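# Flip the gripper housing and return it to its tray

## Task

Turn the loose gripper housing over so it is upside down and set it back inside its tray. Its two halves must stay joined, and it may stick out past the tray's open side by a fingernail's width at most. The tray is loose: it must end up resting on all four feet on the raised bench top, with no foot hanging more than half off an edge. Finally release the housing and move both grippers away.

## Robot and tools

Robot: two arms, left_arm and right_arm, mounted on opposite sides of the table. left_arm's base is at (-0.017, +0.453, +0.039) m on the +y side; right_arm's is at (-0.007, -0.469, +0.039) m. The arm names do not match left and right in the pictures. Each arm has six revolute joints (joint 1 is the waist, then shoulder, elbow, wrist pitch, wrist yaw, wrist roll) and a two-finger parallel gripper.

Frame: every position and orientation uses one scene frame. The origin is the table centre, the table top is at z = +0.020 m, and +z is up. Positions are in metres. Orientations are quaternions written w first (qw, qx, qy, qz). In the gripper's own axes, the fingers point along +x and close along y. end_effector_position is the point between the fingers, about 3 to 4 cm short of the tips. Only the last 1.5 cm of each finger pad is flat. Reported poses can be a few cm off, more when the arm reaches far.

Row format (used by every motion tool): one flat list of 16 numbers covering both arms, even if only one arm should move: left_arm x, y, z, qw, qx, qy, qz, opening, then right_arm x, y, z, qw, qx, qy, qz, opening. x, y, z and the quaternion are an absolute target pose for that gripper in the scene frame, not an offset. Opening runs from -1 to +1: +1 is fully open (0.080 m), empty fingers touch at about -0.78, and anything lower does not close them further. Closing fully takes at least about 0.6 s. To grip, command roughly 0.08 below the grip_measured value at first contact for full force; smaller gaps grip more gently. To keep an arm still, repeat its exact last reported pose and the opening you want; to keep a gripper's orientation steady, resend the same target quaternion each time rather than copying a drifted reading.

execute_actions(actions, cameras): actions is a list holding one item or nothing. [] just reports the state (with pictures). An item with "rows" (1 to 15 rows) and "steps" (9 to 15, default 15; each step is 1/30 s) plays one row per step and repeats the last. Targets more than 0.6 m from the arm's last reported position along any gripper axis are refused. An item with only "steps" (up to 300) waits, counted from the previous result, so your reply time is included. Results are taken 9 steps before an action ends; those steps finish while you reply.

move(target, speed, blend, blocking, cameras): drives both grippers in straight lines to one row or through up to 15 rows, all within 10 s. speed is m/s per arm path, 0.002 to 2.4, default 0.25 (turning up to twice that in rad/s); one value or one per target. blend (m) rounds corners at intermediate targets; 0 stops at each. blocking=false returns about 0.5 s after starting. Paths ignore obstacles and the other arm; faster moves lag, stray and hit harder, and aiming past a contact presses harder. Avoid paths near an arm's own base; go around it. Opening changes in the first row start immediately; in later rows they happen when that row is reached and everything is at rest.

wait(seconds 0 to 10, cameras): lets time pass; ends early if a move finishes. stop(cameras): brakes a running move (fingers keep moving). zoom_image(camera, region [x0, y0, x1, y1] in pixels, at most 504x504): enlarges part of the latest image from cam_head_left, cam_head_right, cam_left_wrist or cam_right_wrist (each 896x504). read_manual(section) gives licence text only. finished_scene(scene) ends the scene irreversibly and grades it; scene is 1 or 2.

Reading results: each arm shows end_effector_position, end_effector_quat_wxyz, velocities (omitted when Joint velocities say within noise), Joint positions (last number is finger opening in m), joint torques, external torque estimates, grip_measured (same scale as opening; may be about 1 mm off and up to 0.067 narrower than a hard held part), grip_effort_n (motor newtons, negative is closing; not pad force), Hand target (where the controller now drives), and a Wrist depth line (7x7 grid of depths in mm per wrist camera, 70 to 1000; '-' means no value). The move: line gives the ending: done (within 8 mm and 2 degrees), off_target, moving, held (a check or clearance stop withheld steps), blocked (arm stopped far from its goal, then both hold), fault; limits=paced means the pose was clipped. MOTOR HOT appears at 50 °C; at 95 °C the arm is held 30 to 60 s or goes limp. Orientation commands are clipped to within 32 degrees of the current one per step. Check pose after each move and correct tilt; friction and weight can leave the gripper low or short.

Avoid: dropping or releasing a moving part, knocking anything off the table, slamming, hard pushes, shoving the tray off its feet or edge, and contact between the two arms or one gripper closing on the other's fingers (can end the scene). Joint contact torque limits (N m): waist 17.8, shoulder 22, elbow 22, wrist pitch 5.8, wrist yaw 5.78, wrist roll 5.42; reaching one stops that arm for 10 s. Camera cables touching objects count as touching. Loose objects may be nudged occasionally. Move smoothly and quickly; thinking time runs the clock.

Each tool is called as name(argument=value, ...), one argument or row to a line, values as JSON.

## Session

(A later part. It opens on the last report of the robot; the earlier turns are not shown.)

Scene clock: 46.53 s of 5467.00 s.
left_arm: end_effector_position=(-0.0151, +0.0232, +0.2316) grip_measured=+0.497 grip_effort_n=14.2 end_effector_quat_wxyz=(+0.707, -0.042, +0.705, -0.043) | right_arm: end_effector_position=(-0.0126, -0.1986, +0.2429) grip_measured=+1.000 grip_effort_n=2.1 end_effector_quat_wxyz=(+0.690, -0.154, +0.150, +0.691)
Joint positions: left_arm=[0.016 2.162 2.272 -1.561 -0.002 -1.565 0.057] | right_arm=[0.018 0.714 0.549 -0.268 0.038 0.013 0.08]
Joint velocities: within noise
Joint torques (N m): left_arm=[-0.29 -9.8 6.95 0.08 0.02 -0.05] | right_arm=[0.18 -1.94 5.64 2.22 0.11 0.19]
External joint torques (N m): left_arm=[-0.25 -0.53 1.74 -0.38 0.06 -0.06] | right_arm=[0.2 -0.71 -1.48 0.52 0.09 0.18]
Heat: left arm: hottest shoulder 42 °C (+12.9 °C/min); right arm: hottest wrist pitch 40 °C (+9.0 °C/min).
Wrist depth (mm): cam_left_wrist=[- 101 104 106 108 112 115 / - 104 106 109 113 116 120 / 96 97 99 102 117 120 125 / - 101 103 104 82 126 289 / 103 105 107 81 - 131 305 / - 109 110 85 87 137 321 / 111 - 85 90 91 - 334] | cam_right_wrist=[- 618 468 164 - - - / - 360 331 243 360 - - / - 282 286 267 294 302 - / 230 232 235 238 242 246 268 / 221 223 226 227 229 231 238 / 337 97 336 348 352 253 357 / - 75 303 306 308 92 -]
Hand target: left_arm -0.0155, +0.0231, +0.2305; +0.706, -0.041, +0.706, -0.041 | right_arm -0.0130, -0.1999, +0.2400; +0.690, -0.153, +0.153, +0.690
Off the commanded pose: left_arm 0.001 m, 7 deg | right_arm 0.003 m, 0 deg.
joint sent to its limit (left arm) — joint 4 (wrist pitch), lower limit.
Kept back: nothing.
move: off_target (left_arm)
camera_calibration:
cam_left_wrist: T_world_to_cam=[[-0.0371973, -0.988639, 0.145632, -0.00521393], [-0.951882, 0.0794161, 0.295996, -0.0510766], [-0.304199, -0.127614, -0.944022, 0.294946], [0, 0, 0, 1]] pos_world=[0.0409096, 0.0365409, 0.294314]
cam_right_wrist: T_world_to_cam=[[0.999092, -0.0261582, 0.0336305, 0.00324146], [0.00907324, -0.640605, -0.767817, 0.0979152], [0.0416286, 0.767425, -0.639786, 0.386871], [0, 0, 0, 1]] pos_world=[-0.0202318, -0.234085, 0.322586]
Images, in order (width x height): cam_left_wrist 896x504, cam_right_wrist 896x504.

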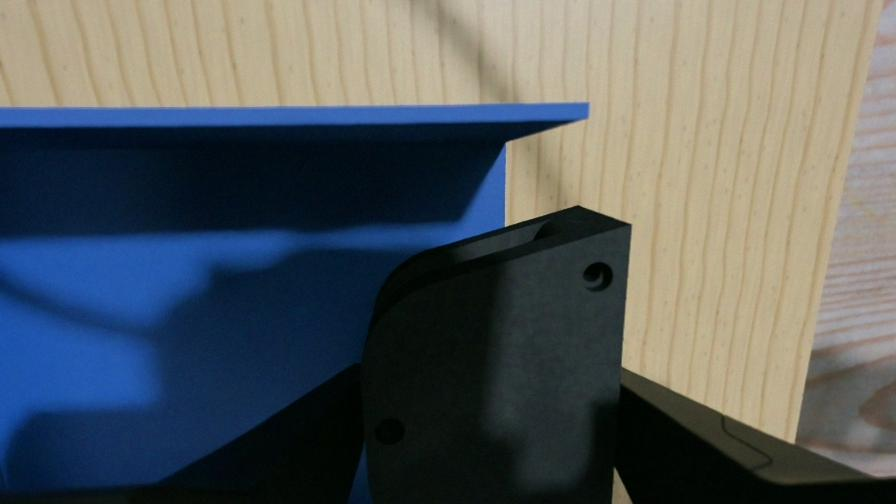

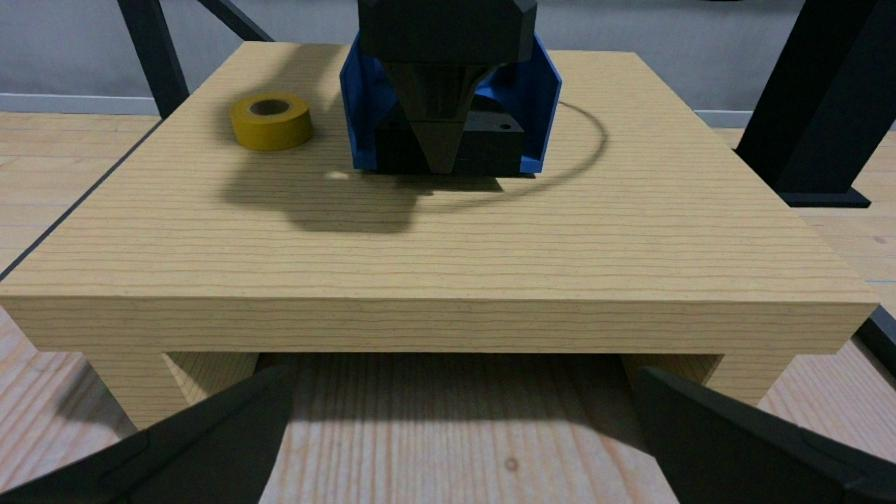

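move(
  target=[
    [-0.0155,0.0232,0.234,0.707,-0.042,0.705,-0.043,0.85,-0.013,-0.20,0.24,0.690,-0.153,0.153,0.690,1],
    [-0.0155,0.030,0.300,0.702,-0.09,0.70,-0.09,0.85,-0.013,-0.20,0.24,0.690,-0.153,0.153,0.690,1],
    [-0.012,0.225,0.29,0.6645,0.2418,0.2418,-0.6645,1,-0.013,-0.24,0.25,0.690,-0.153,0.153,0.690,1],
    [-0.012,0.215,0.216,0.6645,0.2418,0.2418,-0.6645,1,-0.013,-0.24,0.25,0.690,-0.153,0.153,0.690,1],
  ],
  speed=[0.05,0.12,0.4,0.15],
)

zoom_image(
  camera="cam_head_right",
  region=[310, 180, 500, 310],
)

zoom_image(
  camera="cam_right_wrist",
  region=[320, 0, 600, 220],
)

Scene clock: 53.40 s of 5467.00 s.
left_arm: end_effector_position=(-0.0121, +0.2145, +0.2159) grip_measured=+1.000 grip_effort_n=13.3 end_effector_quat_wxyz=(+0.664, +0.243, +0.245, -0.664) | right_arm: end_effector_position=(-0.0126, -0.2395, +0.2465) grip_measured=+1.000 grip_effort_n=1.6 end_effector_quat_wxyz=(+0.690, -0.159, +0.155, +0.690)
Joint positions: left_arm=[0.054 0.731 0.644 -0.618 0.034 0.026 0.08] | right_arm=[0.038 0.512 0.548 -0.484 0.056 0.021 0.08]
Joint velocities: within noise
Joint torques (N m): left_arm=[-0.22 -2.06 7.15 1.46 -0.01 0.09] | right_arm=[0.2 -0.8 7.01 2.2 0.12 0.2]
External joint torques (N m): left_arm=[-0.22 -1.06 0.72 0.05 -0.02 0.08] | right_arm=[0.2 -0.68 0.1 0.51 0.11 0.19]
Heat: left arm: hottest shoulder 42 °C (+11.2 °C/min); right arm: hottest wrist pitch 40 °C (+7.9 °C/min).
Wrist depth (mm): cam_left_wrist=[242 227 173 189 191 186 231 / 195 189 149 180 145 115 187 / 171 171 118 119 119 166 169 / 152 152 138 138 145 151 151 / 137 137 133 134 136 136 136 / 125 127 122 124 124 103 122 / - - 112 114 114 86 -] | cam_right_wrist=[- 683 469 399 - - - / - 383 343 297 365 - - / - 285 290 294 300 304 - / 263 253 257 260 262 263 - / 390 302 387 390 392 303 404 / 340 312 339 349 354 323 363 / - 75 308 310 313 92 -]
Hand target: left_arm -0.0120, +0.2150, +0.2160; +0.664, +0.242, +0.242, -0.664 | right_arm -0.0130, -0.2400, +0.2500; +0.690, -0.153, +0.153, +0.690
Off the commanded pose: left_arm 0.001 m, 0 deg | right_arm 0.004 m, 1 deg.
Kept back: nothing.
move: done
camera_calibration:
cam_left_wrist: T_world_to_cam=[[-0.999058, 0.0427415, -0.00751373, -0.0134358], [0.0402861, 0.849067, -0.526747, -0.0341695], [-0.0161343, -0.526554, -0.849989, 0.374153], [0, 0, 0, 1]] pos_world=[-0.00600992, 0.226598, 0.299926]
cam_right_wrist: T_world_to_cam=[[0.999052, -0.0259085, 0.03497, 0.00179391], [0.00966855, -0.651304, -0.758755, 0.0697454], [0.0424343, 0.758374, -0.650437, 0.42099], [0, 0, 0, 1]] pos_world=[-0.020331, -0.273796, 0.326684]

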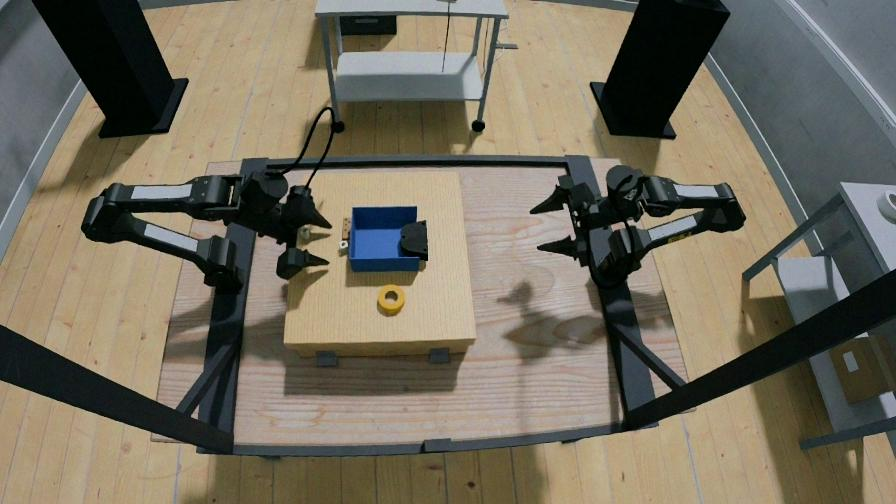

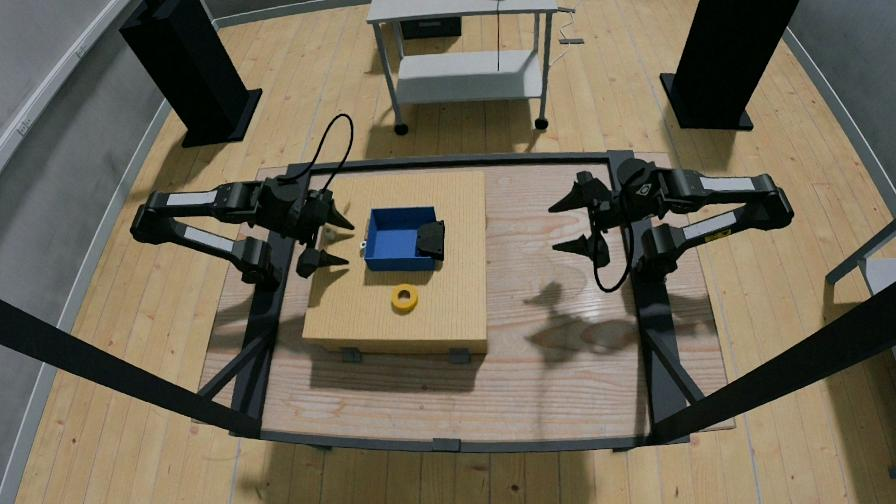

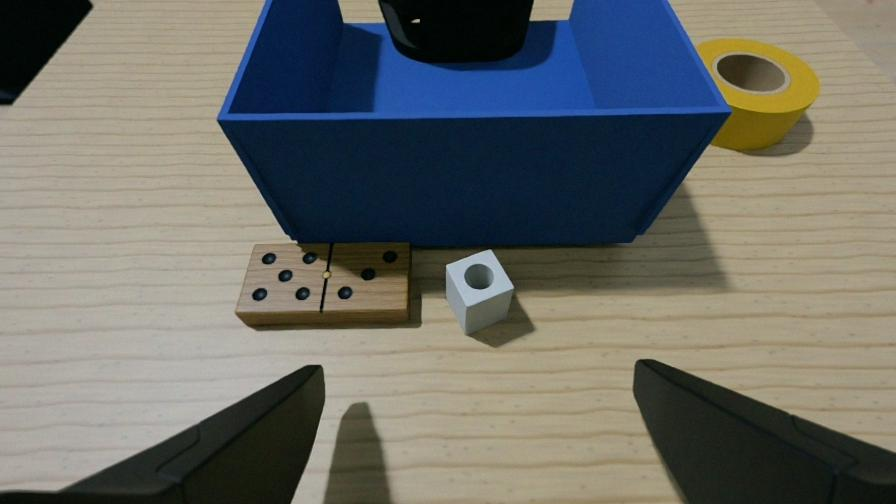

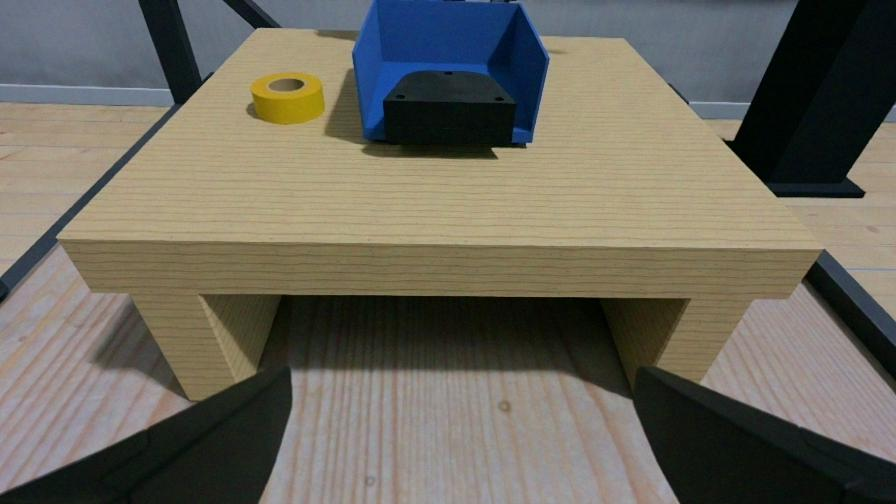

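Scaled by 2.653 from the camera's 896x504 image, which has a finer 1280x720 frame.

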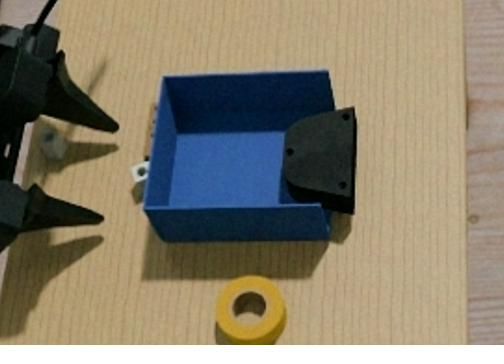

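Scaled by 1.800 from the camera's 896x504 image, which has a finer 1280x720 frame.

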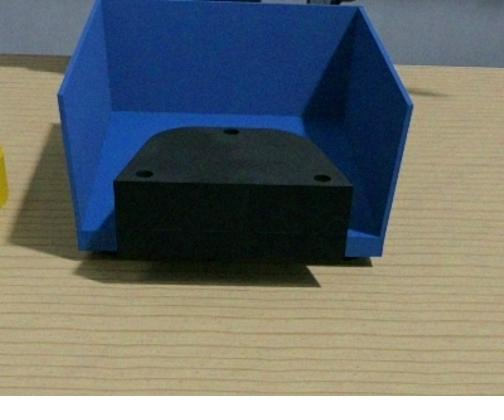

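move(
  target=[
    [-0.012,0.175,0.216,0.6645,0.2418,0.2418,-0.6645,1,-0.013,-0.24,0.25,0.690,-0.153,0.153,0.690,1],
    [-0.012,0.090,0.217,0.6645,0.2418,0.2418,-0.6645,1,-0.013,-0.24,0.25,0.690,-0.153,0.153,0.690,1],
  ],
  speed=[0.12,0.05],
  cameras=["cam_left_wrist","cam_right_wrist","cam_head_right"],
)

zoom_image(
  camera="cam_head_right",
  region=[350, 180, 530, 310],
)

zoom_image(
  camera="cam_right_wrist",
  region=[300, 40, 600, 270],
)

Scene clock: 56.40 s of 5467.00 s.
left_arm: end_effector_position=(-0.0113, +0.0942, +0.2126) grip_measured=+1.000 grip_effort_n=13.3 end_effector_quat_wxyz=(+0.663, +0.246, +0.246, -0.663) | right_arm: end_effector_position=(-0.0126, -0.2395, +0.2465) grip_measured=+1.000 grip_effort_n=1.6 end_effector_quat_wxyz=(+0.690, -0.159, +0.155, +0.690)
Joint positions: left_arm=[0.035 1.283 0.88 -0.308 0.019 0.016 0.08] | right_arm=[0.038 0.512 0.548 -0.484 0.056 0.021 0.08]
Joint velocities: within noise
Joint torques (N m): left_arm=[-0.5 -3.81 9.8 1.54 -0.06 -0.08] | right_arm=[0.2 -0.8 6.98 2.21 0.12 0.19]
External joint torques (N m): left_arm=[-0.49 0.56 3.37 0.13 -0.07 -0.09] | right_arm=[0.2 -0.68 0.09 0.52 0.11 0.19]
Heat: left arm: hottest shoulder 42 °C (+10.6 °C/min); right arm: hottest wrist pitch 40 °C (+7.4 °C/min).
Wrist depth (mm): cam_left_wrist=[465 465 123 167 146 149 201 / 182 183 113 162 157 153 170 / 160 156 90 142 146 131 95 / 143 143 109 92 80 111 85 / 129 129 119 121 110 88 85 / 116 120 113 117 117 103 115 / - - 106 108 109 86 -] | cam_right_wrist=[- 681 389 336 492 - - / - 382 271 335 383 - - / - 285 239 248 300 306 - / 261 253 257 259 262 264 - / 391 304 389 391 393 304 406 / 340 313 339 350 354 324 362 / - 75 306 310 311 92 -]
Hand target: left_arm -0.0120, +0.0901, +0.2170; +0.664, +0.242, +0.242, -0.665 | right_arm -0.0130, -0.2400, +0.2500; +0.690, -0.153, +0.153, +0.690
Off the commanded pose: left_arm 0.006 m, 1 deg | right_arm 0.004 m, 1 deg.
Kept back: nothing.
move: done
camera_calibration:
cam_left_wrist: T_world_to_cam=[[-0.99899, 0.0438146, -0.00996432, -0.00717375], [0.0425721, 0.851986, -0.521831, 0.0649098], [-0.0143744, -0.521729, -0.85299, 0.308229], [0, 0, 0, 1]] pos_world=[-0.00549925, 0.105824, 0.296717]
cam_right_wrist: T_world_to_cam=[[0.999052, -0.0259085, 0.03497, 0.00179391], [0.00966855, -0.651304, -0.758755, 0.0697454], [0.0424343, 0.758374, -0.650437, 0.42099], [0, 0, 0, 1]] pos_world=[-0.020331, -0.273796, 0.326684]
Images, in order (width x height): cam_head_right 896x504, cam_left_wrist 896x504, cam_right_wrist 896x504.

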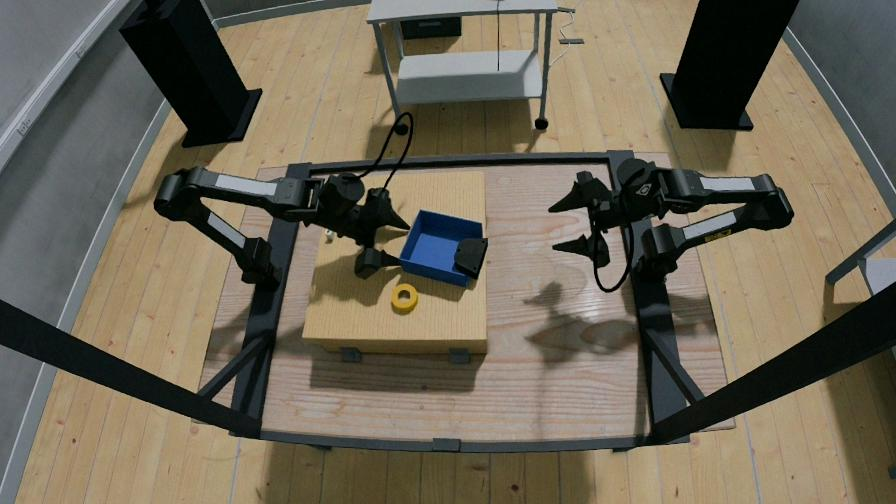

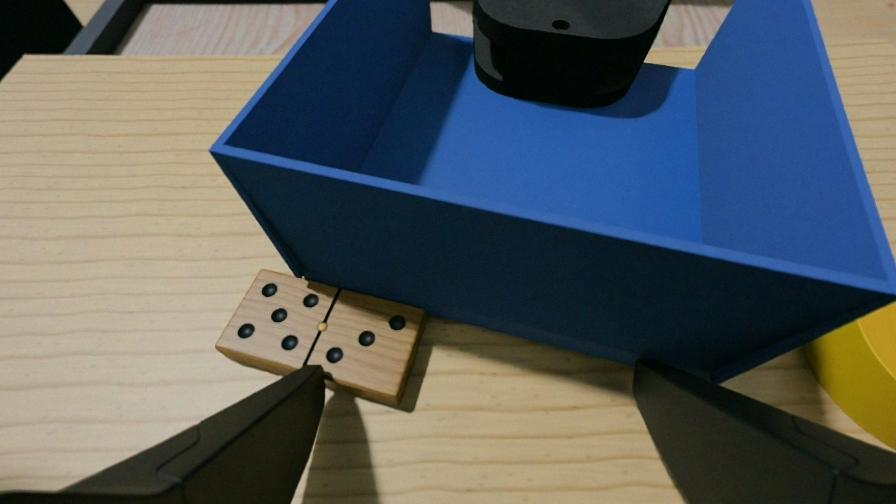

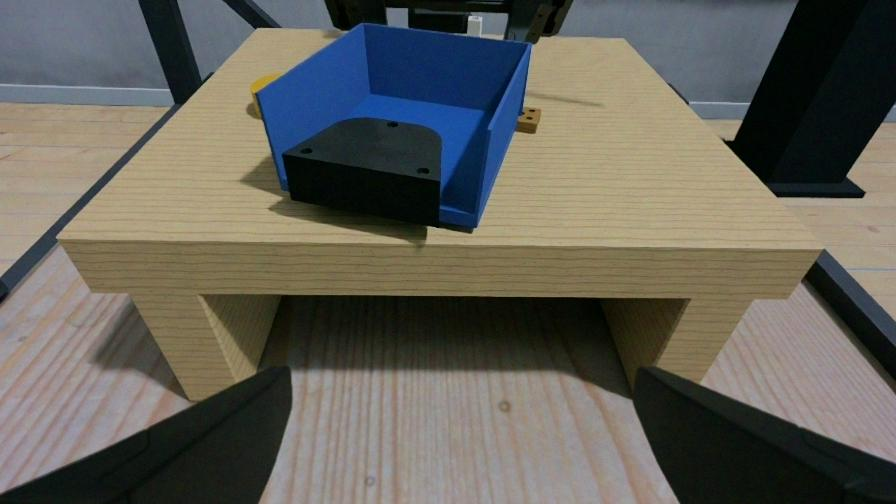

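Scaled by 2.800 from the camera's 896x504 image, which has a finer 1280x720 frame.

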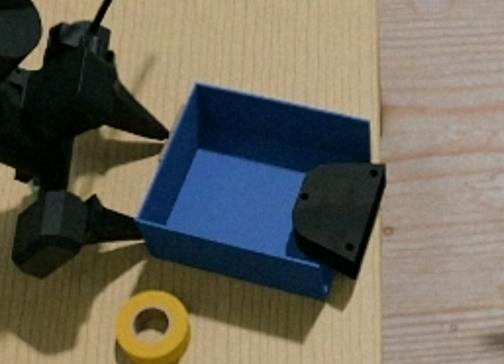

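Scaled by 1.680 from the camera's 896x504 image, which has a finer 1280x720 frame.

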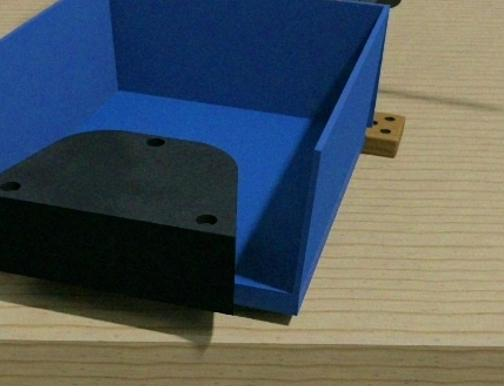

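move(
  target=[
    [-0.012,0.115,0.220,0.6645,0.2418,0.2418,-0.6645,1,-0.013,-0.24,0.25,0.690,-0.153,0.153,0.690,1],
    [-0.012,0.115,0.231,0.6645,0.2418,0.2418,-0.6645,1,-0.013,-0.24,0.25,0.690,-0.153,0.153,0.690,1],
    [-0.012,0.085,0.231,0.6645,0.2418,0.2418,-0.6645,1,-0.013,-0.24,0.25,0.690,-0.153,0.153,0.690,1],
  ],
  speed=[0.1,0.1,0.05],
  cameras=["cam_left_wrist","cam_right_wrist","cam_head_right"],
)

zoom_image(
  camera="cam_head_right",
  region=[350, 180, 530, 310],
)

Scene clock: 59.07 s of 5467.00 s.
left_arm: end_effector_position=(-0.0115, +0.0892, +0.2261) grip_measured=+1.000 grip_effort_n=13.3 end_effector_quat_wxyz=(+0.663, +0.246, +0.246, -0.663) | right_arm: end_effector_position=(-0.0126, -0.2395, +0.2465) grip_measured=+1.000 grip_effort_n=2.1 end_effector_quat_wxyz=(+0.690, -0.159, +0.155, +0.690)
Joint positions: left_arm=[0.035 1.296 0.944 -0.36 0.019 0.016 0.08] | right_arm=[0.038 0.512 0.548 -0.484 0.056 0.021 0.08]
Joint velocities: within noise
Joint torques (N m): left_arm=[-0.38 -4.01 9.77 1.5 -0.05 -0.08] | right_arm=[0.22 -0.78 7.01 2.21 0.12 0.18]
External joint torques (N m): left_arm=[-0.37 0.45 3.29 0.09 -0.05 -0.09] | right_arm=[0.21 -0.66 0.1 0.51 0.1 0.18]
Heat: left arm: hottest shoulder 41 °C (+9.1 °C/min); right arm: hottest wrist pitch 39 °C (+6.1 °C/min).
Wrist depth (mm): cam_left_wrist=[- 487 458 168 162 156 - / 201 201 135 176 167 166 199 / 177 177 131 164 159 136 175 / 158 158 107 95 142 126 154 / 143 143 131 125 110 89 119 / 131 130 121 127 128 99 115 / - - 118 119 119 85 -] | cam_right_wrist=[- 682 432 328 492 - - / - 383 270 333 384 - - / - 286 236 240 300 305 - / 261 253 257 254 262 263 - / 390 304 387 391 395 304 410 / 341 312 339 350 355 324 364 / - 75 307 310 312 92 -]
Hand target: left_arm -0.0121, +0.0851, +0.2310; +0.664, +0.242, +0.242, -0.665 | right_arm -0.0130, -0.2400, +0.2500; +0.690, -0.153, +0.153, +0.690
Off the commanded pose: left_arm 0.006 m, 1 deg | right_arm 0.004 m, 1 deg.
Kept back: nothing.
move: done
camera_calibration:
cam_left_wrist: T_world_to_cam=[[-0.998973, 0.0442774, -0.00962041, -0.00706967], [0.0428045, 0.852572, -0.520854, 0.07599], [-0.01486, -0.520731, -0.853592, 0.317254], [0, 0, 0, 1]] pos_world=[-0.00560074, 0.10073, 0.310317]
cam_right_wrist: T_world_to_cam=[[0.999052, -0.0259085, 0.03497, 0.00179391], [0.00966855, -0.651304, -0.758755, 0.0697454], [0.0424343, 0.758374, -0.650437, 0.42099], [0, 0, 0, 1]] pos_world=[-0.020331, -0.273796, 0.326684]
Images, in order (width x height): cam_head_right 896x504, cam_left_wrist 896x504, cam_right_wrist 896x504.

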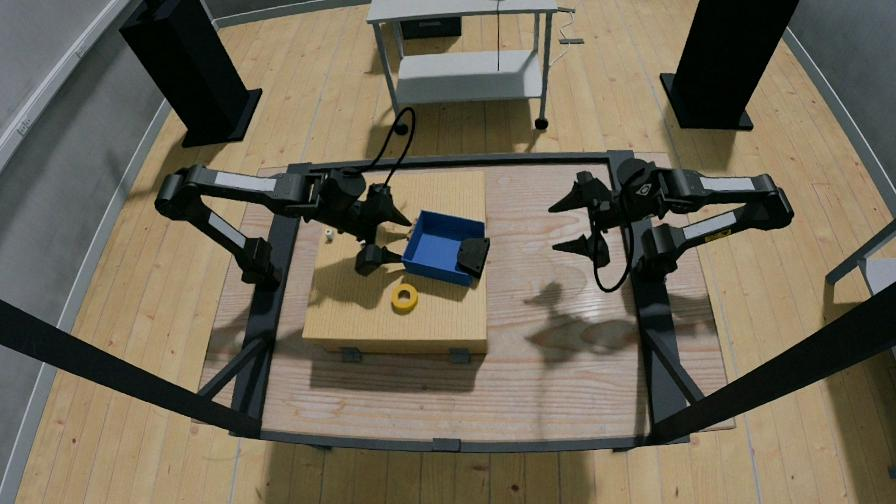

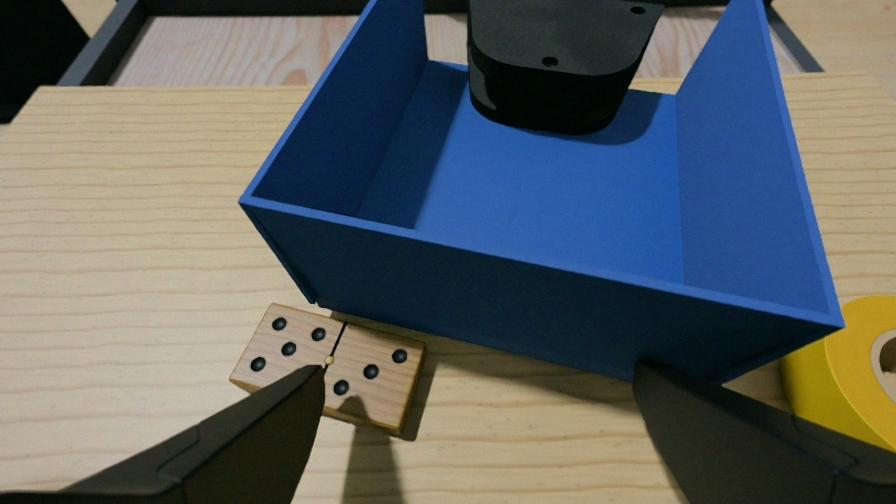

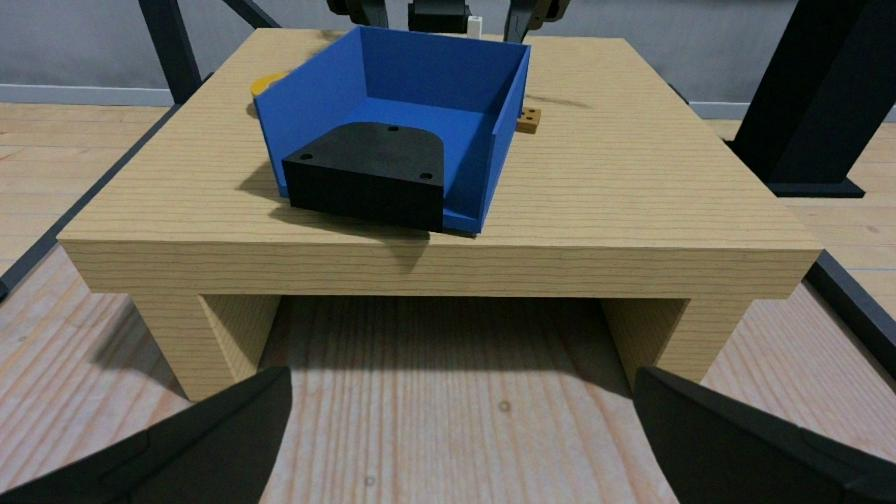

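Scaled by 2.800 from the camera's 896x504 image, which has a finer 1280x720 frame.

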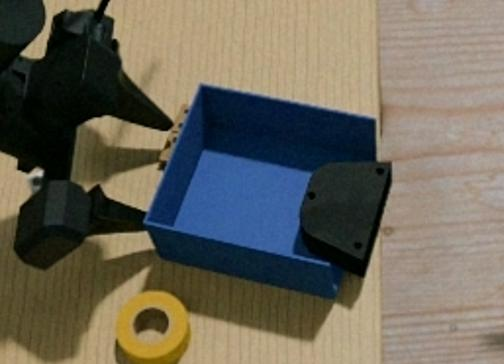

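move(
  target=[
    [-0.012,0.061,0.231,0.6645,0.2418,0.2418,-0.6645,1,-0.013,-0.24,0.25,0.690,-0.153,0.153,0.690,1],
  ],
  speed=[0.05],
  cameras=["cam_left_wrist","cam_right_wrist","cam_head_right"],
)

zoom_image(
  camera="cam_head_right",
  region=[350, 180, 530, 310],
)

zoom_image(
  camera="cam_right_wrist",
  region=[240, 40, 560, 290],
)

Scene clock: 60.50 s of 5467.00 s.
left_arm: end_effector_position=(-0.0117, +0.0654, +0.2265) grip_measured=+1.000 grip_effort_n=13.3 end_effector_quat_wxyz=(+0.662, +0.246, +0.246, -0.664) | right_arm: end_effector_position=(-0.0126, -0.2395, +0.2465) grip_measured=+1.000 grip_effort_n=2.1 end_effector_quat_wxyz=(+0.690, -0.159, +0.155, +0.690)
Joint positions: left_arm=[0.033 1.391 1.018 -0.339 0.019 0.015 0.08] | right_arm=[0.038 0.512 0.548 -0.484 0.056 0.021 0.08]
Joint velocities: within noise
Joint torques (N m): left_arm=[-0.46 -4.82 9.78 1.5 -0.1 -0.07] | right_arm=[0.18 -0.77 6.99 2.2 0.12 0.19]
External joint torques (N m): left_arm=[-0.47 0.44 3.28 0.08 -0.1 -0.07] | right_arm=[0.18 -0.64 0.09 0.52 0.1 0.19]
Heat: left arm: hottest shoulder 41 °C (+9.1 °C/min); right arm: hottest wrist pitch 39 °C (+6.1 °C/min).
Wrist depth (mm): cam_left_wrist=[- 482 459 166 161 152 - / 413 424 137 175 166 147 197 / 176 177 130 163 159 135 174 / 158 154 102 94 142 130 153 / 142 143 137 113 101 90 136 / 130 132 119 129 127 99 129 / - - 110 119 119 86 -] | cam_right_wrist=[- 680 434 509 493 - - / - 384 299 317 384 - - / - 285 224 229 300 306 - / 262 254 252 240 262 263 - / 389 303 387 392 392 304 407 / 344 311 339 351 355 325 362 / - 75 307 309 311 92 -]
Hand target: left_arm -0.0120, +0.0611, +0.2311; +0.664, +0.242, +0.242, -0.665 | right_arm -0.0130, -0.2400, +0.2500; +0.690, -0.153, +0.153, +0.690
Off the commanded pose: left_arm 0.006 m, 1 deg | right_arm 0.004 m, 1 deg.
Kept back: nothing.
move: done
camera_calibration:
cam_left_wrist: T_world_to_cam=[[-0.998915, 0.0456779, -0.00903982, -0.00640398], [0.0436911, 0.852321, -0.521191, 0.0965704], [-0.0161021, -0.52102, -0.853392, 0.30507], [0, 0, 0, 1]] pos_world=[-0.00570404, 0.0769314, 0.310618]
cam_right_wrist: T_world_to_cam=[[0.999052, -0.0259085, 0.03497, 0.00179391], [0.00966855, -0.651304, -0.758755, 0.0697454], [0.0424343, 0.758374, -0.650437, 0.42099], [0, 0, 0, 1]] pos_world=[-0.020331, -0.273796, 0.326684]
Images, in order (width x height): cam_head_right 896x504, cam_left_wrist 896x504, cam_right_wrist 896x504.

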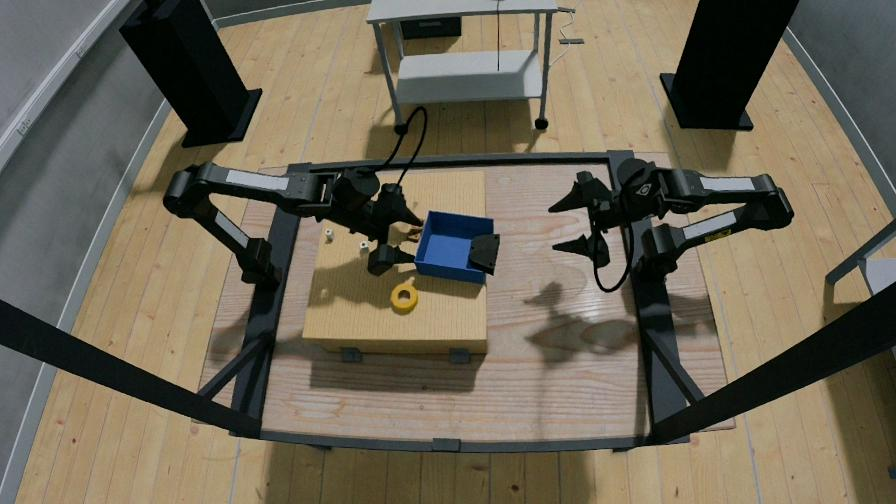

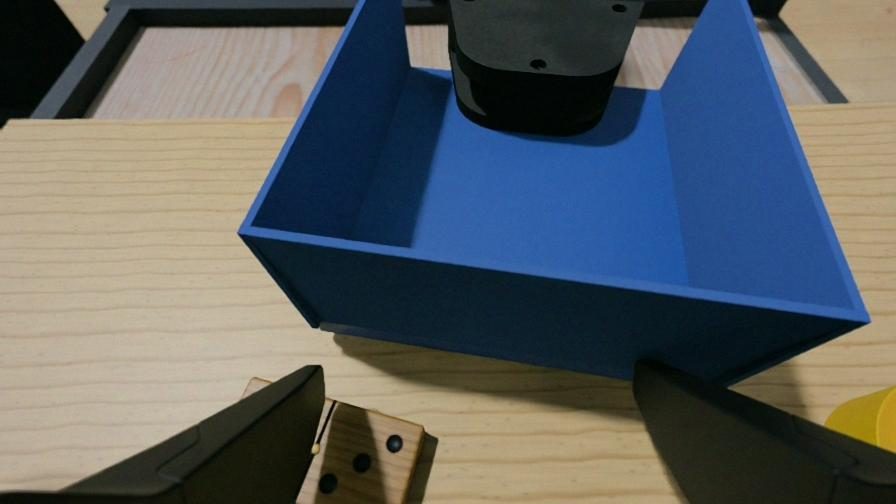

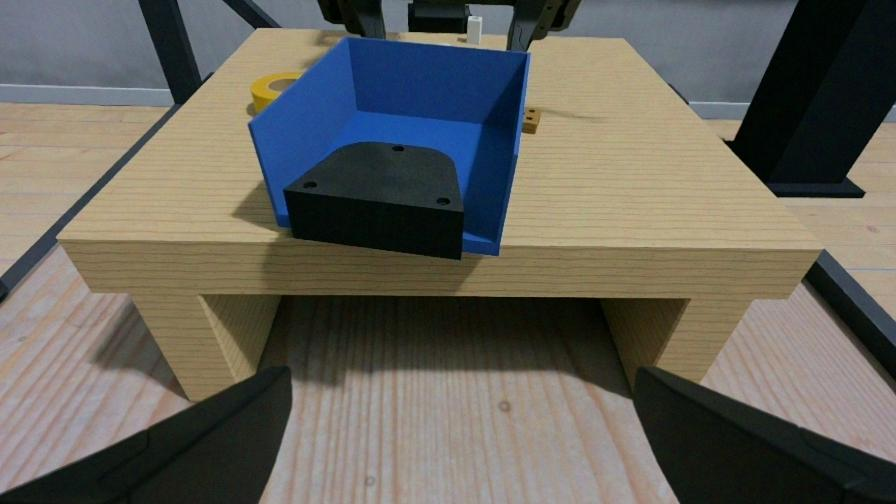

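Scaled by 2.800 from the camera's 896x504 image, which has a finer 1280x720 frame.

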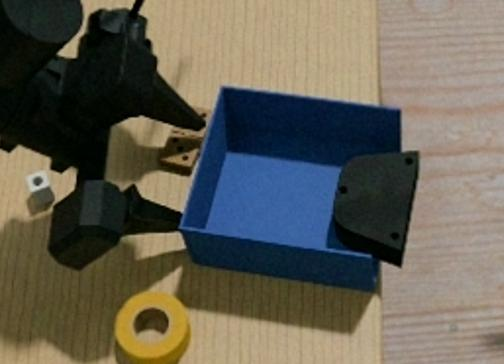

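Scaled by 1.575 from the camera's 896x504 image, which has a finer 1280x720 frame.

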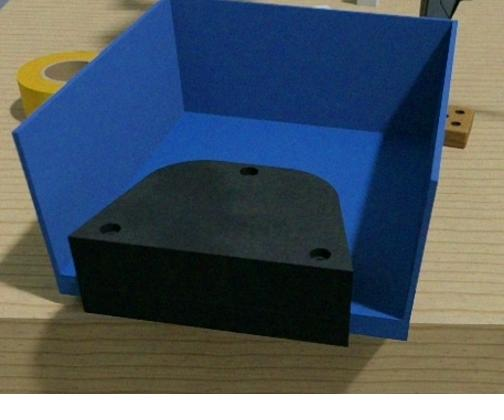

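move(
  target=[
    [-0.0117,0.0654,0.2265,0.662,0.246,0.246,-0.664,1,-0.055,-0.22,0.24,0.5429,0.5429,0.4531,0.4531,-0.05],
    [-0.0117,0.0654,0.2265,0.662,0.246,0.246,-0.664,1,-0.0553,-0.168,0.190,0.5429,0.5429,0.4531,0.4531,-0.05],
  ],
  speed=[0.4,0.12],
  cameras=["cam_right_wrist","cam_head_right"],
)

zoom_image(
  camera="cam_right_wrist",
  region=[250, 100, 750, 504],
)

zoom_image(
  camera="cam_head_right",
  region=[410, 190, 570, 310],
)

Scene clock: 65.00 s of 5467.00 s.
left_arm: end_effector_position=(-0.0117, +0.0653, +0.2264) grip_measured=+1.000 grip_effort_n=12.8 end_effector_quat_wxyz=(+0.662, +0.246, +0.246, -0.664) | right_arm: end_effector_position=(-0.0564, -0.1672, +0.1931) grip_measured=-0.047 grip_effort_n=-12.8 end_effector_quat_wxyz=(+0.538, +0.547, +0.454, +0.453) end_effector_velocity=(+0.000, +0.000, -0.003) end_effector_angular_velocity=(-0.006, -0.023, +0.005)
Joint positions: left_arm=[0.033 1.391 1.018 -0.339 0.019 0.015 0.08] | right_arm=[0.437 1.346 0.134 1.22 0.64 1.577 0.033]
Joint velocities: left_arm=[within noise] | right_arm=[-0.002 0.017 -0.007 0.022 -0.007 -0.022 0]
Joint torques (N m): left_arm=[-0.16 -5.69 7.87 1.22 0.05 0.03] | right_arm=[-0.34 -2.45 3.59 2.34 -0.04 -0.24]
External joint torques (N m): left_arm=[-0.16 -0.39 1.26 -0.23 0.04 0.02] | right_arm=[-0.33 0.5 -1.07 0.8 -0.03 -0.19]
Heat: left arm: hottest shoulder 41 °C (+8.0 °C/min); right arm: hottest wrist pitch 40 °C (+6.0 °C/min).
Wrist depth (mm): cam_left_wrist=[- 474 458 167 161 152 - / 417 422 137 175 167 146 198 / 176 177 130 163 158 135 175 / 157 154 102 94 142 130 150 / 142 142 137 113 101 90 136 / 130 132 119 129 127 99 129 / - - 110 119 119 86 -] | cam_right_wrist=[- - - - 158 317 216 / - - 325 292 160 316 216 / - 339 341 270 161 316 216 / - - 342 135 163 314 215 / - - - 141 165 317 216 / - - 98 147 107 316 216 / - - 73 270 94 279 216]
Hand target: left_arm -0.0117, +0.0654, +0.2265; +0.662, +0.246, +0.246, -0.664 | right_arm -0.0553, -0.1680, +0.1900; +0.543, +0.543, +0.453, +0.453
Off the commanded pose: left_arm 0.000 m, 0 deg | right_arm 0.003 m, 1 deg.
Kept back: nothing.
move: done
camera_calibration:
cam_right_wrist: T_world_to_cam=[[-0.00186538, -0.0309958, -0.999518, 0.191826], [-0.996503, -0.083435, 0.00444714, -0.0324], [-0.0835326, 0.996031, -0.0307317, 0.246266], [0, 0, 0, 1]] pos_world=[-0.0113577, -0.242046, 0.199446]
Images, in order (width x height): cam_head_right 896x504, cam_right_wrist 896x504.

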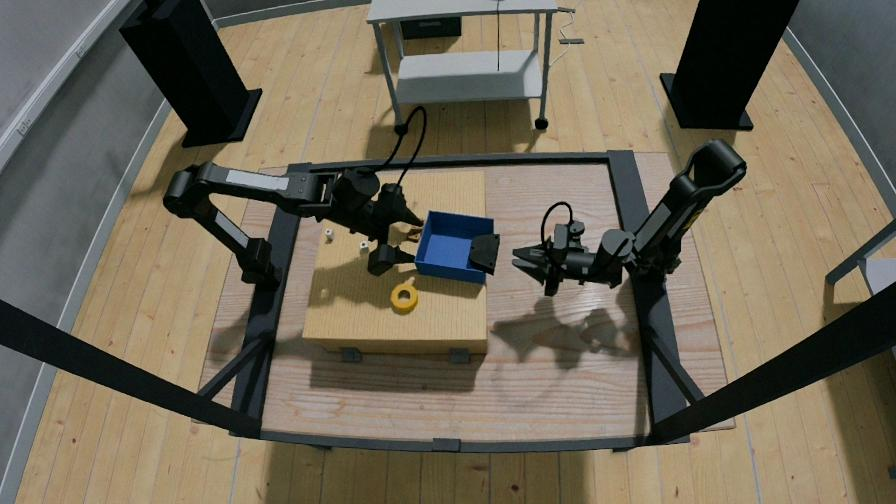

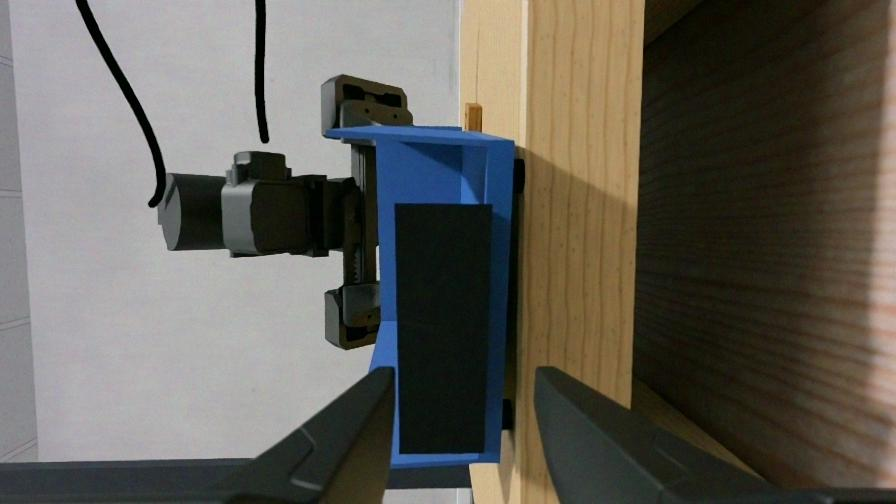

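Scaled by 1.008 from the camera's 896x504 image, which has a finer 1280x720 frame.

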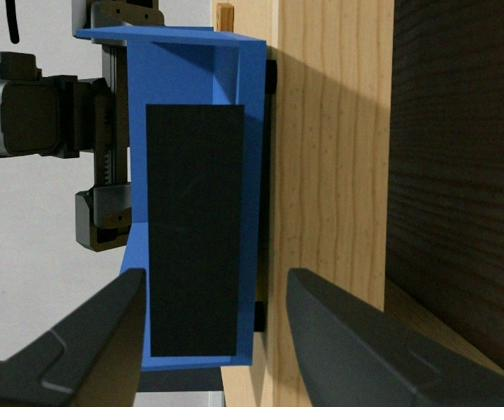

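Scaled by 3.150 from the camera's 896x504 image, which has a finer 1280x720 frame.

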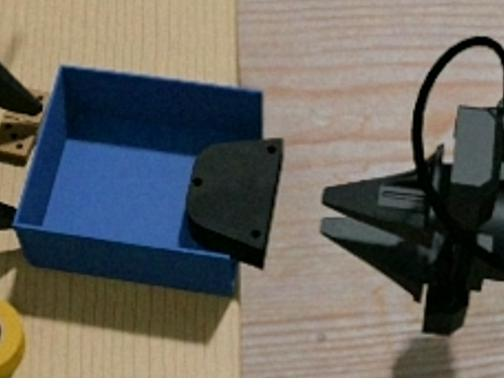

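move(
  target=[
    [-0.0117,0.0654,0.2265,0.662,0.246,0.246,-0.664,1,-0.0553,-0.167,0.195,0.5429,0.5429,0.4531,0.4531,-0.05],
    [-0.0117,0.0654,0.2265,0.662,0.246,0.246,-0.664,1,-0.0503,-0.138,0.195,0.5429,0.5429,0.4531,0.4531,-0.05],
  ],
  speed=[0.08,0.08],
  cameras=["cam_right_wrist"],
)

zoom_image(
  camera="cam_right_wrist",
  region=[250, 100, 650, 504],
)

Scene clock: 66.80 s of 5467.00 s.
left_arm: end_effector_position=(-0.0117, +0.0653, +0.2264) grip_measured=+1.000 grip_effort_n=13.3 end_effector_quat_wxyz=(+0.662, +0.246, +0.246, -0.664) | right_arm: end_effector_position=(-0.0501, -0.1403, +0.1935) grip_measured=-0.047 grip_effort_n=-12.8 end_effector_quat_wxyz=(+0.543, +0.542, +0.455, +0.452)
Joint positions: left_arm=[0.033 1.391 1.018 -0.339 0.019 0.015 0.08] | right_arm=[0.346 1.44 0.217 1.217 0.549 1.575 0.033]
Joint velocities: within noise
Joint torques (N m): left_arm=[0.07 -5.81 7.77 1.19 0.08 0] | right_arm=[-0.38 -2.92 5.21 2.37 -0.03 -0.23]
External joint torques (N m): left_arm=[0.09 -0.6 1.26 -0.24 0.07 0] | right_arm=[-0.39 0.72 0.55 0.79 -0.03 -0.18]
Heat: left arm: hottest shoulder 41 °C (+7.0 °C/min); right arm: hottest wrist pitch 40 °C (+6.0 °C/min).
Wrist depth (mm): cam_left_wrist=[- 485 457 167 162 152 - / 414 422 137 175 167 146 197 / 176 176 130 162 158 135 175 / 158 154 102 94 142 129 150 / 143 142 137 113 101 90 136 / 130 132 119 129 127 99 129 / - - 110 119 119 85 -] | cam_right_wrist=[- - - - 132 278 215 / - - 303 268 134 277 215 / - 319 313 242 135 276 214 / - 311 316 107 137 275 214 / - - - 111 138 275 214 / - - 98 115 107 290 214 / - - 73 121 94 275 213]
Hand target: left_arm -0.0117, +0.0654, +0.2265; +0.662, +0.246, +0.246, -0.664 | right_arm -0.0502, -0.1381, +0.1949; +0.543, +0.543, +0.453, +0.453
Off the commanded pose: left_arm 0.000 m, 0 deg | right_arm 0.003 m, 0 deg.
Kept back: nothing.
move: done
camera_calibration:
cam_right_wrist: T_world_to_cam=[[0.00508482, -0.0435032, -0.99904, 0.191412], [-0.996544, -0.0830504, -0.00145569, -0.0227005], [-0.0829074, 0.995595, -0.0437751, 0.222481], [0, 0, 0, 1]] pos_world=[-0.00515004, -0.215059, 0.200934]
Images, in order (width x height): cam_right_wrist 896x504.

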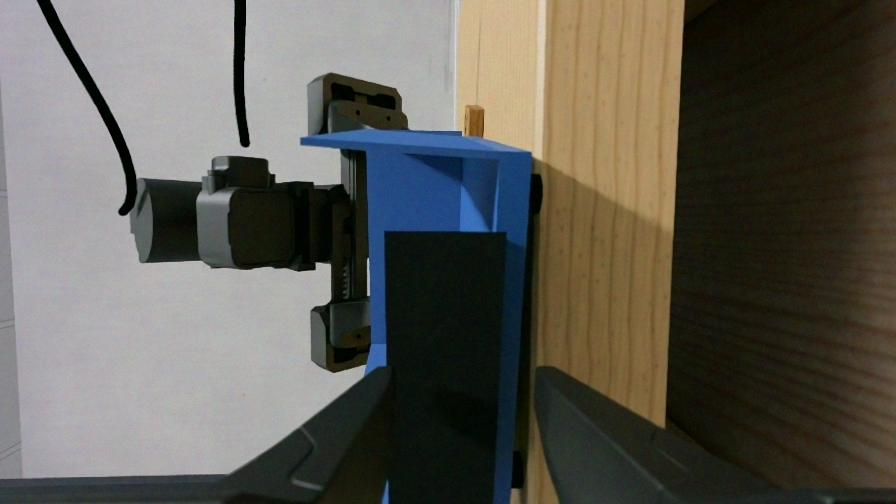

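Scaled by 1.248 from the camera's 896x504 image, which has a finer 1280x720 frame.

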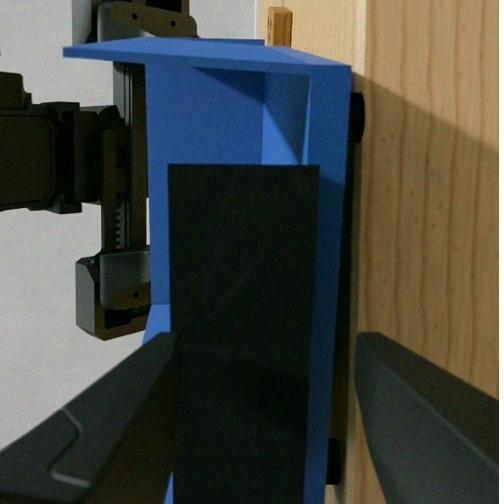

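move(
  target=[
    [-0.0117,0.0654,0.2265,0.662,0.246,0.246,-0.664,1,-0.0503,-0.139,0.1995,0.5429,0.5429,0.4531,0.4531,-0.06],
    [-0.0117,0.0654,0.2265,0.662,0.246,0.246,-0.664,1,-0.0475,-0.1235,0.1995,0.5429,0.5429,0.4531,0.4531,-0.06],
  ],
  speed=[0.04,0.04],
  cameras=["cam_right_wrist","cam_head_right"],
)

zoom_image(
  camera="cam_right_wrist",
  region=[250, 100, 650, 504],
)

zoom_image(
  camera="cam_head_right",
  region=[430, 200, 540, 290],
)

Scene clock: 68.87 s of 5467.00 s.
left_arm: end_effector_position=(-0.0117, +0.0653, +0.2264) grip_measured=+1.000 grip_effort_n=13.3 end_effector_quat_wxyz=(+0.662, +0.246, +0.246, -0.664) | right_arm: end_effector_position=(-0.0474, -0.1258, +0.1982) grip_measured=-0.057 grip_effort_n=-13.3 end_effector_quat_wxyz=(+0.543, +0.543, +0.455, +0.452)
Joint positions: left_arm=[0.033 1.391 1.018 -0.339 0.019 0.015 0.08] | right_arm=[0.309 1.467 0.271 1.192 0.511 1.575 0.032]
Joint velocities: within noise
Joint torques (N m): left_arm=[-0.14 -5.73 7.66 1.19 0.06 -0.02] | right_arm=[-0.34 -3.2 5.41 2.38 -0.05 -0.23]
External joint torques (N m): left_arm=[-0.09 -0.45 1.13 -0.24 0.04 -0.03] | right_arm=[-0.31 0.8 0.62 0.78 -0.06 -0.18]
Heat: left arm: hottest shoulder 41 °C (+7.0 °C/min); right arm: hottest wrist pitch 40 °C (+6.0 °C/min).
Wrist depth (mm): cam_left_wrist=[- 484 461 167 161 152 - / 415 427 137 174 167 146 198 / 177 176 130 163 159 135 174 / 157 154 102 94 142 129 150 / 142 142 137 113 101 90 136 / 130 132 119 130 127 99 129 / - - 110 119 119 85 -] | cam_right_wrist=[- - - - 118 119 220 / - - 286 290 120 120 219 / - 298 298 228 120 122 220 / - 296 299 93 122 124 218 / - - - 94 123 125 219 / - - - 99 101 126 218 / - - 73 103 94 266 219]
Hand target: left_arm -0.0117, +0.0654, +0.2265; +0.662, +0.246, +0.246, -0.664 | right_arm -0.0474, -0.1235, +0.1996; +0.543, +0.543, +0.453, +0.453
Off the commanded pose: left_arm 0.000 m, 0 deg | right_arm 0.003 m, 0 deg.
Kept back: nothing.
move: done
camera_calibration:
cam_right_wrist: T_world_to_cam=[[0.00463316, -0.0428327, -0.999072, 0.196865], [-0.996547, -0.0830262, -0.00106191, -0.0188753], [-0.0829037, 0.995626, -0.0430694, 0.208335], [0, 0, 0, 1]] pos_world=[-0.0024505, -0.200558, 0.205635]
Images, in order (width x height): cam_head_right 896x504, cam_right_wrist 896x504.

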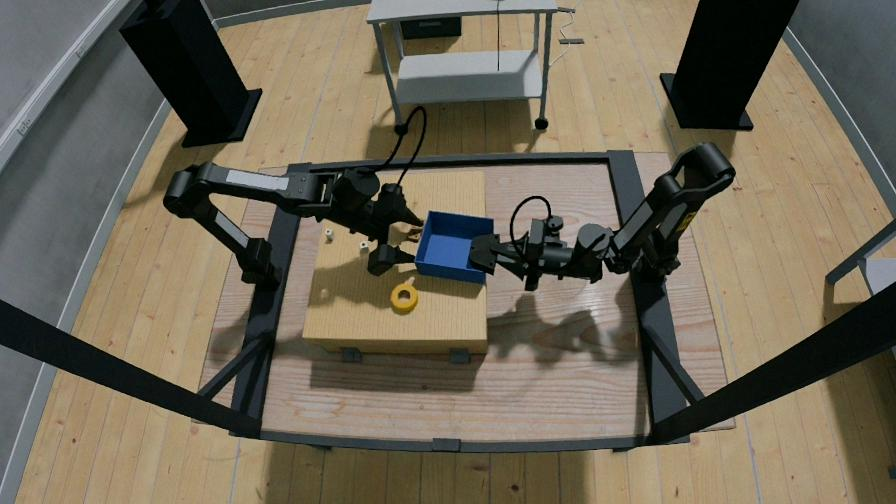

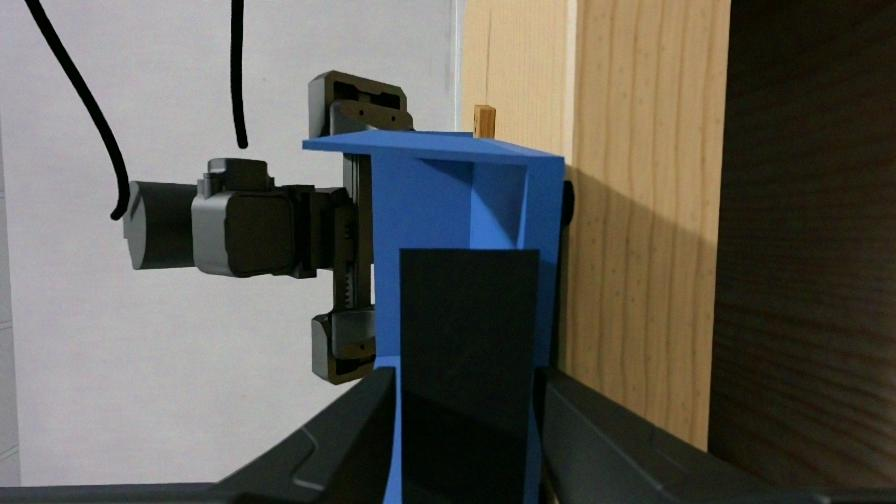

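Scaled by 1.248 from the camera's 896x504 image, which has a finer 1280x720 frame.

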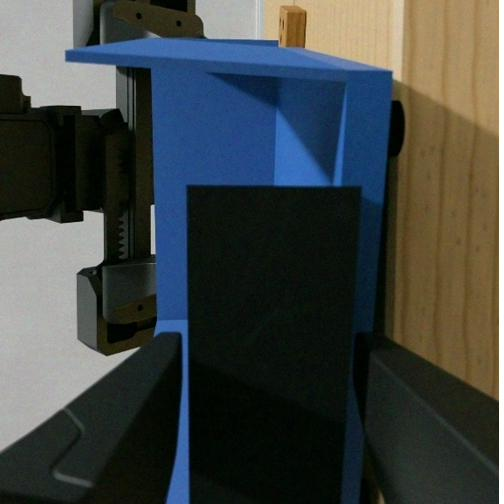

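Scaled by 4.582 from the camera's 896x504 image, which has a finer 1280x720 frame.

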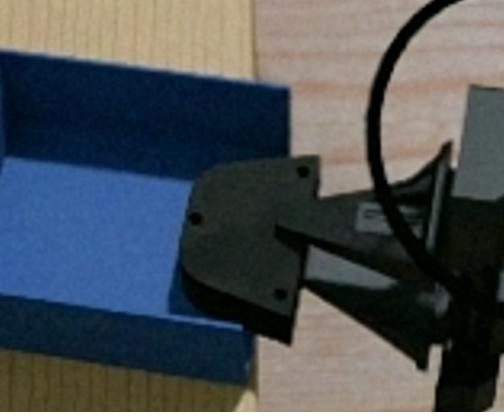

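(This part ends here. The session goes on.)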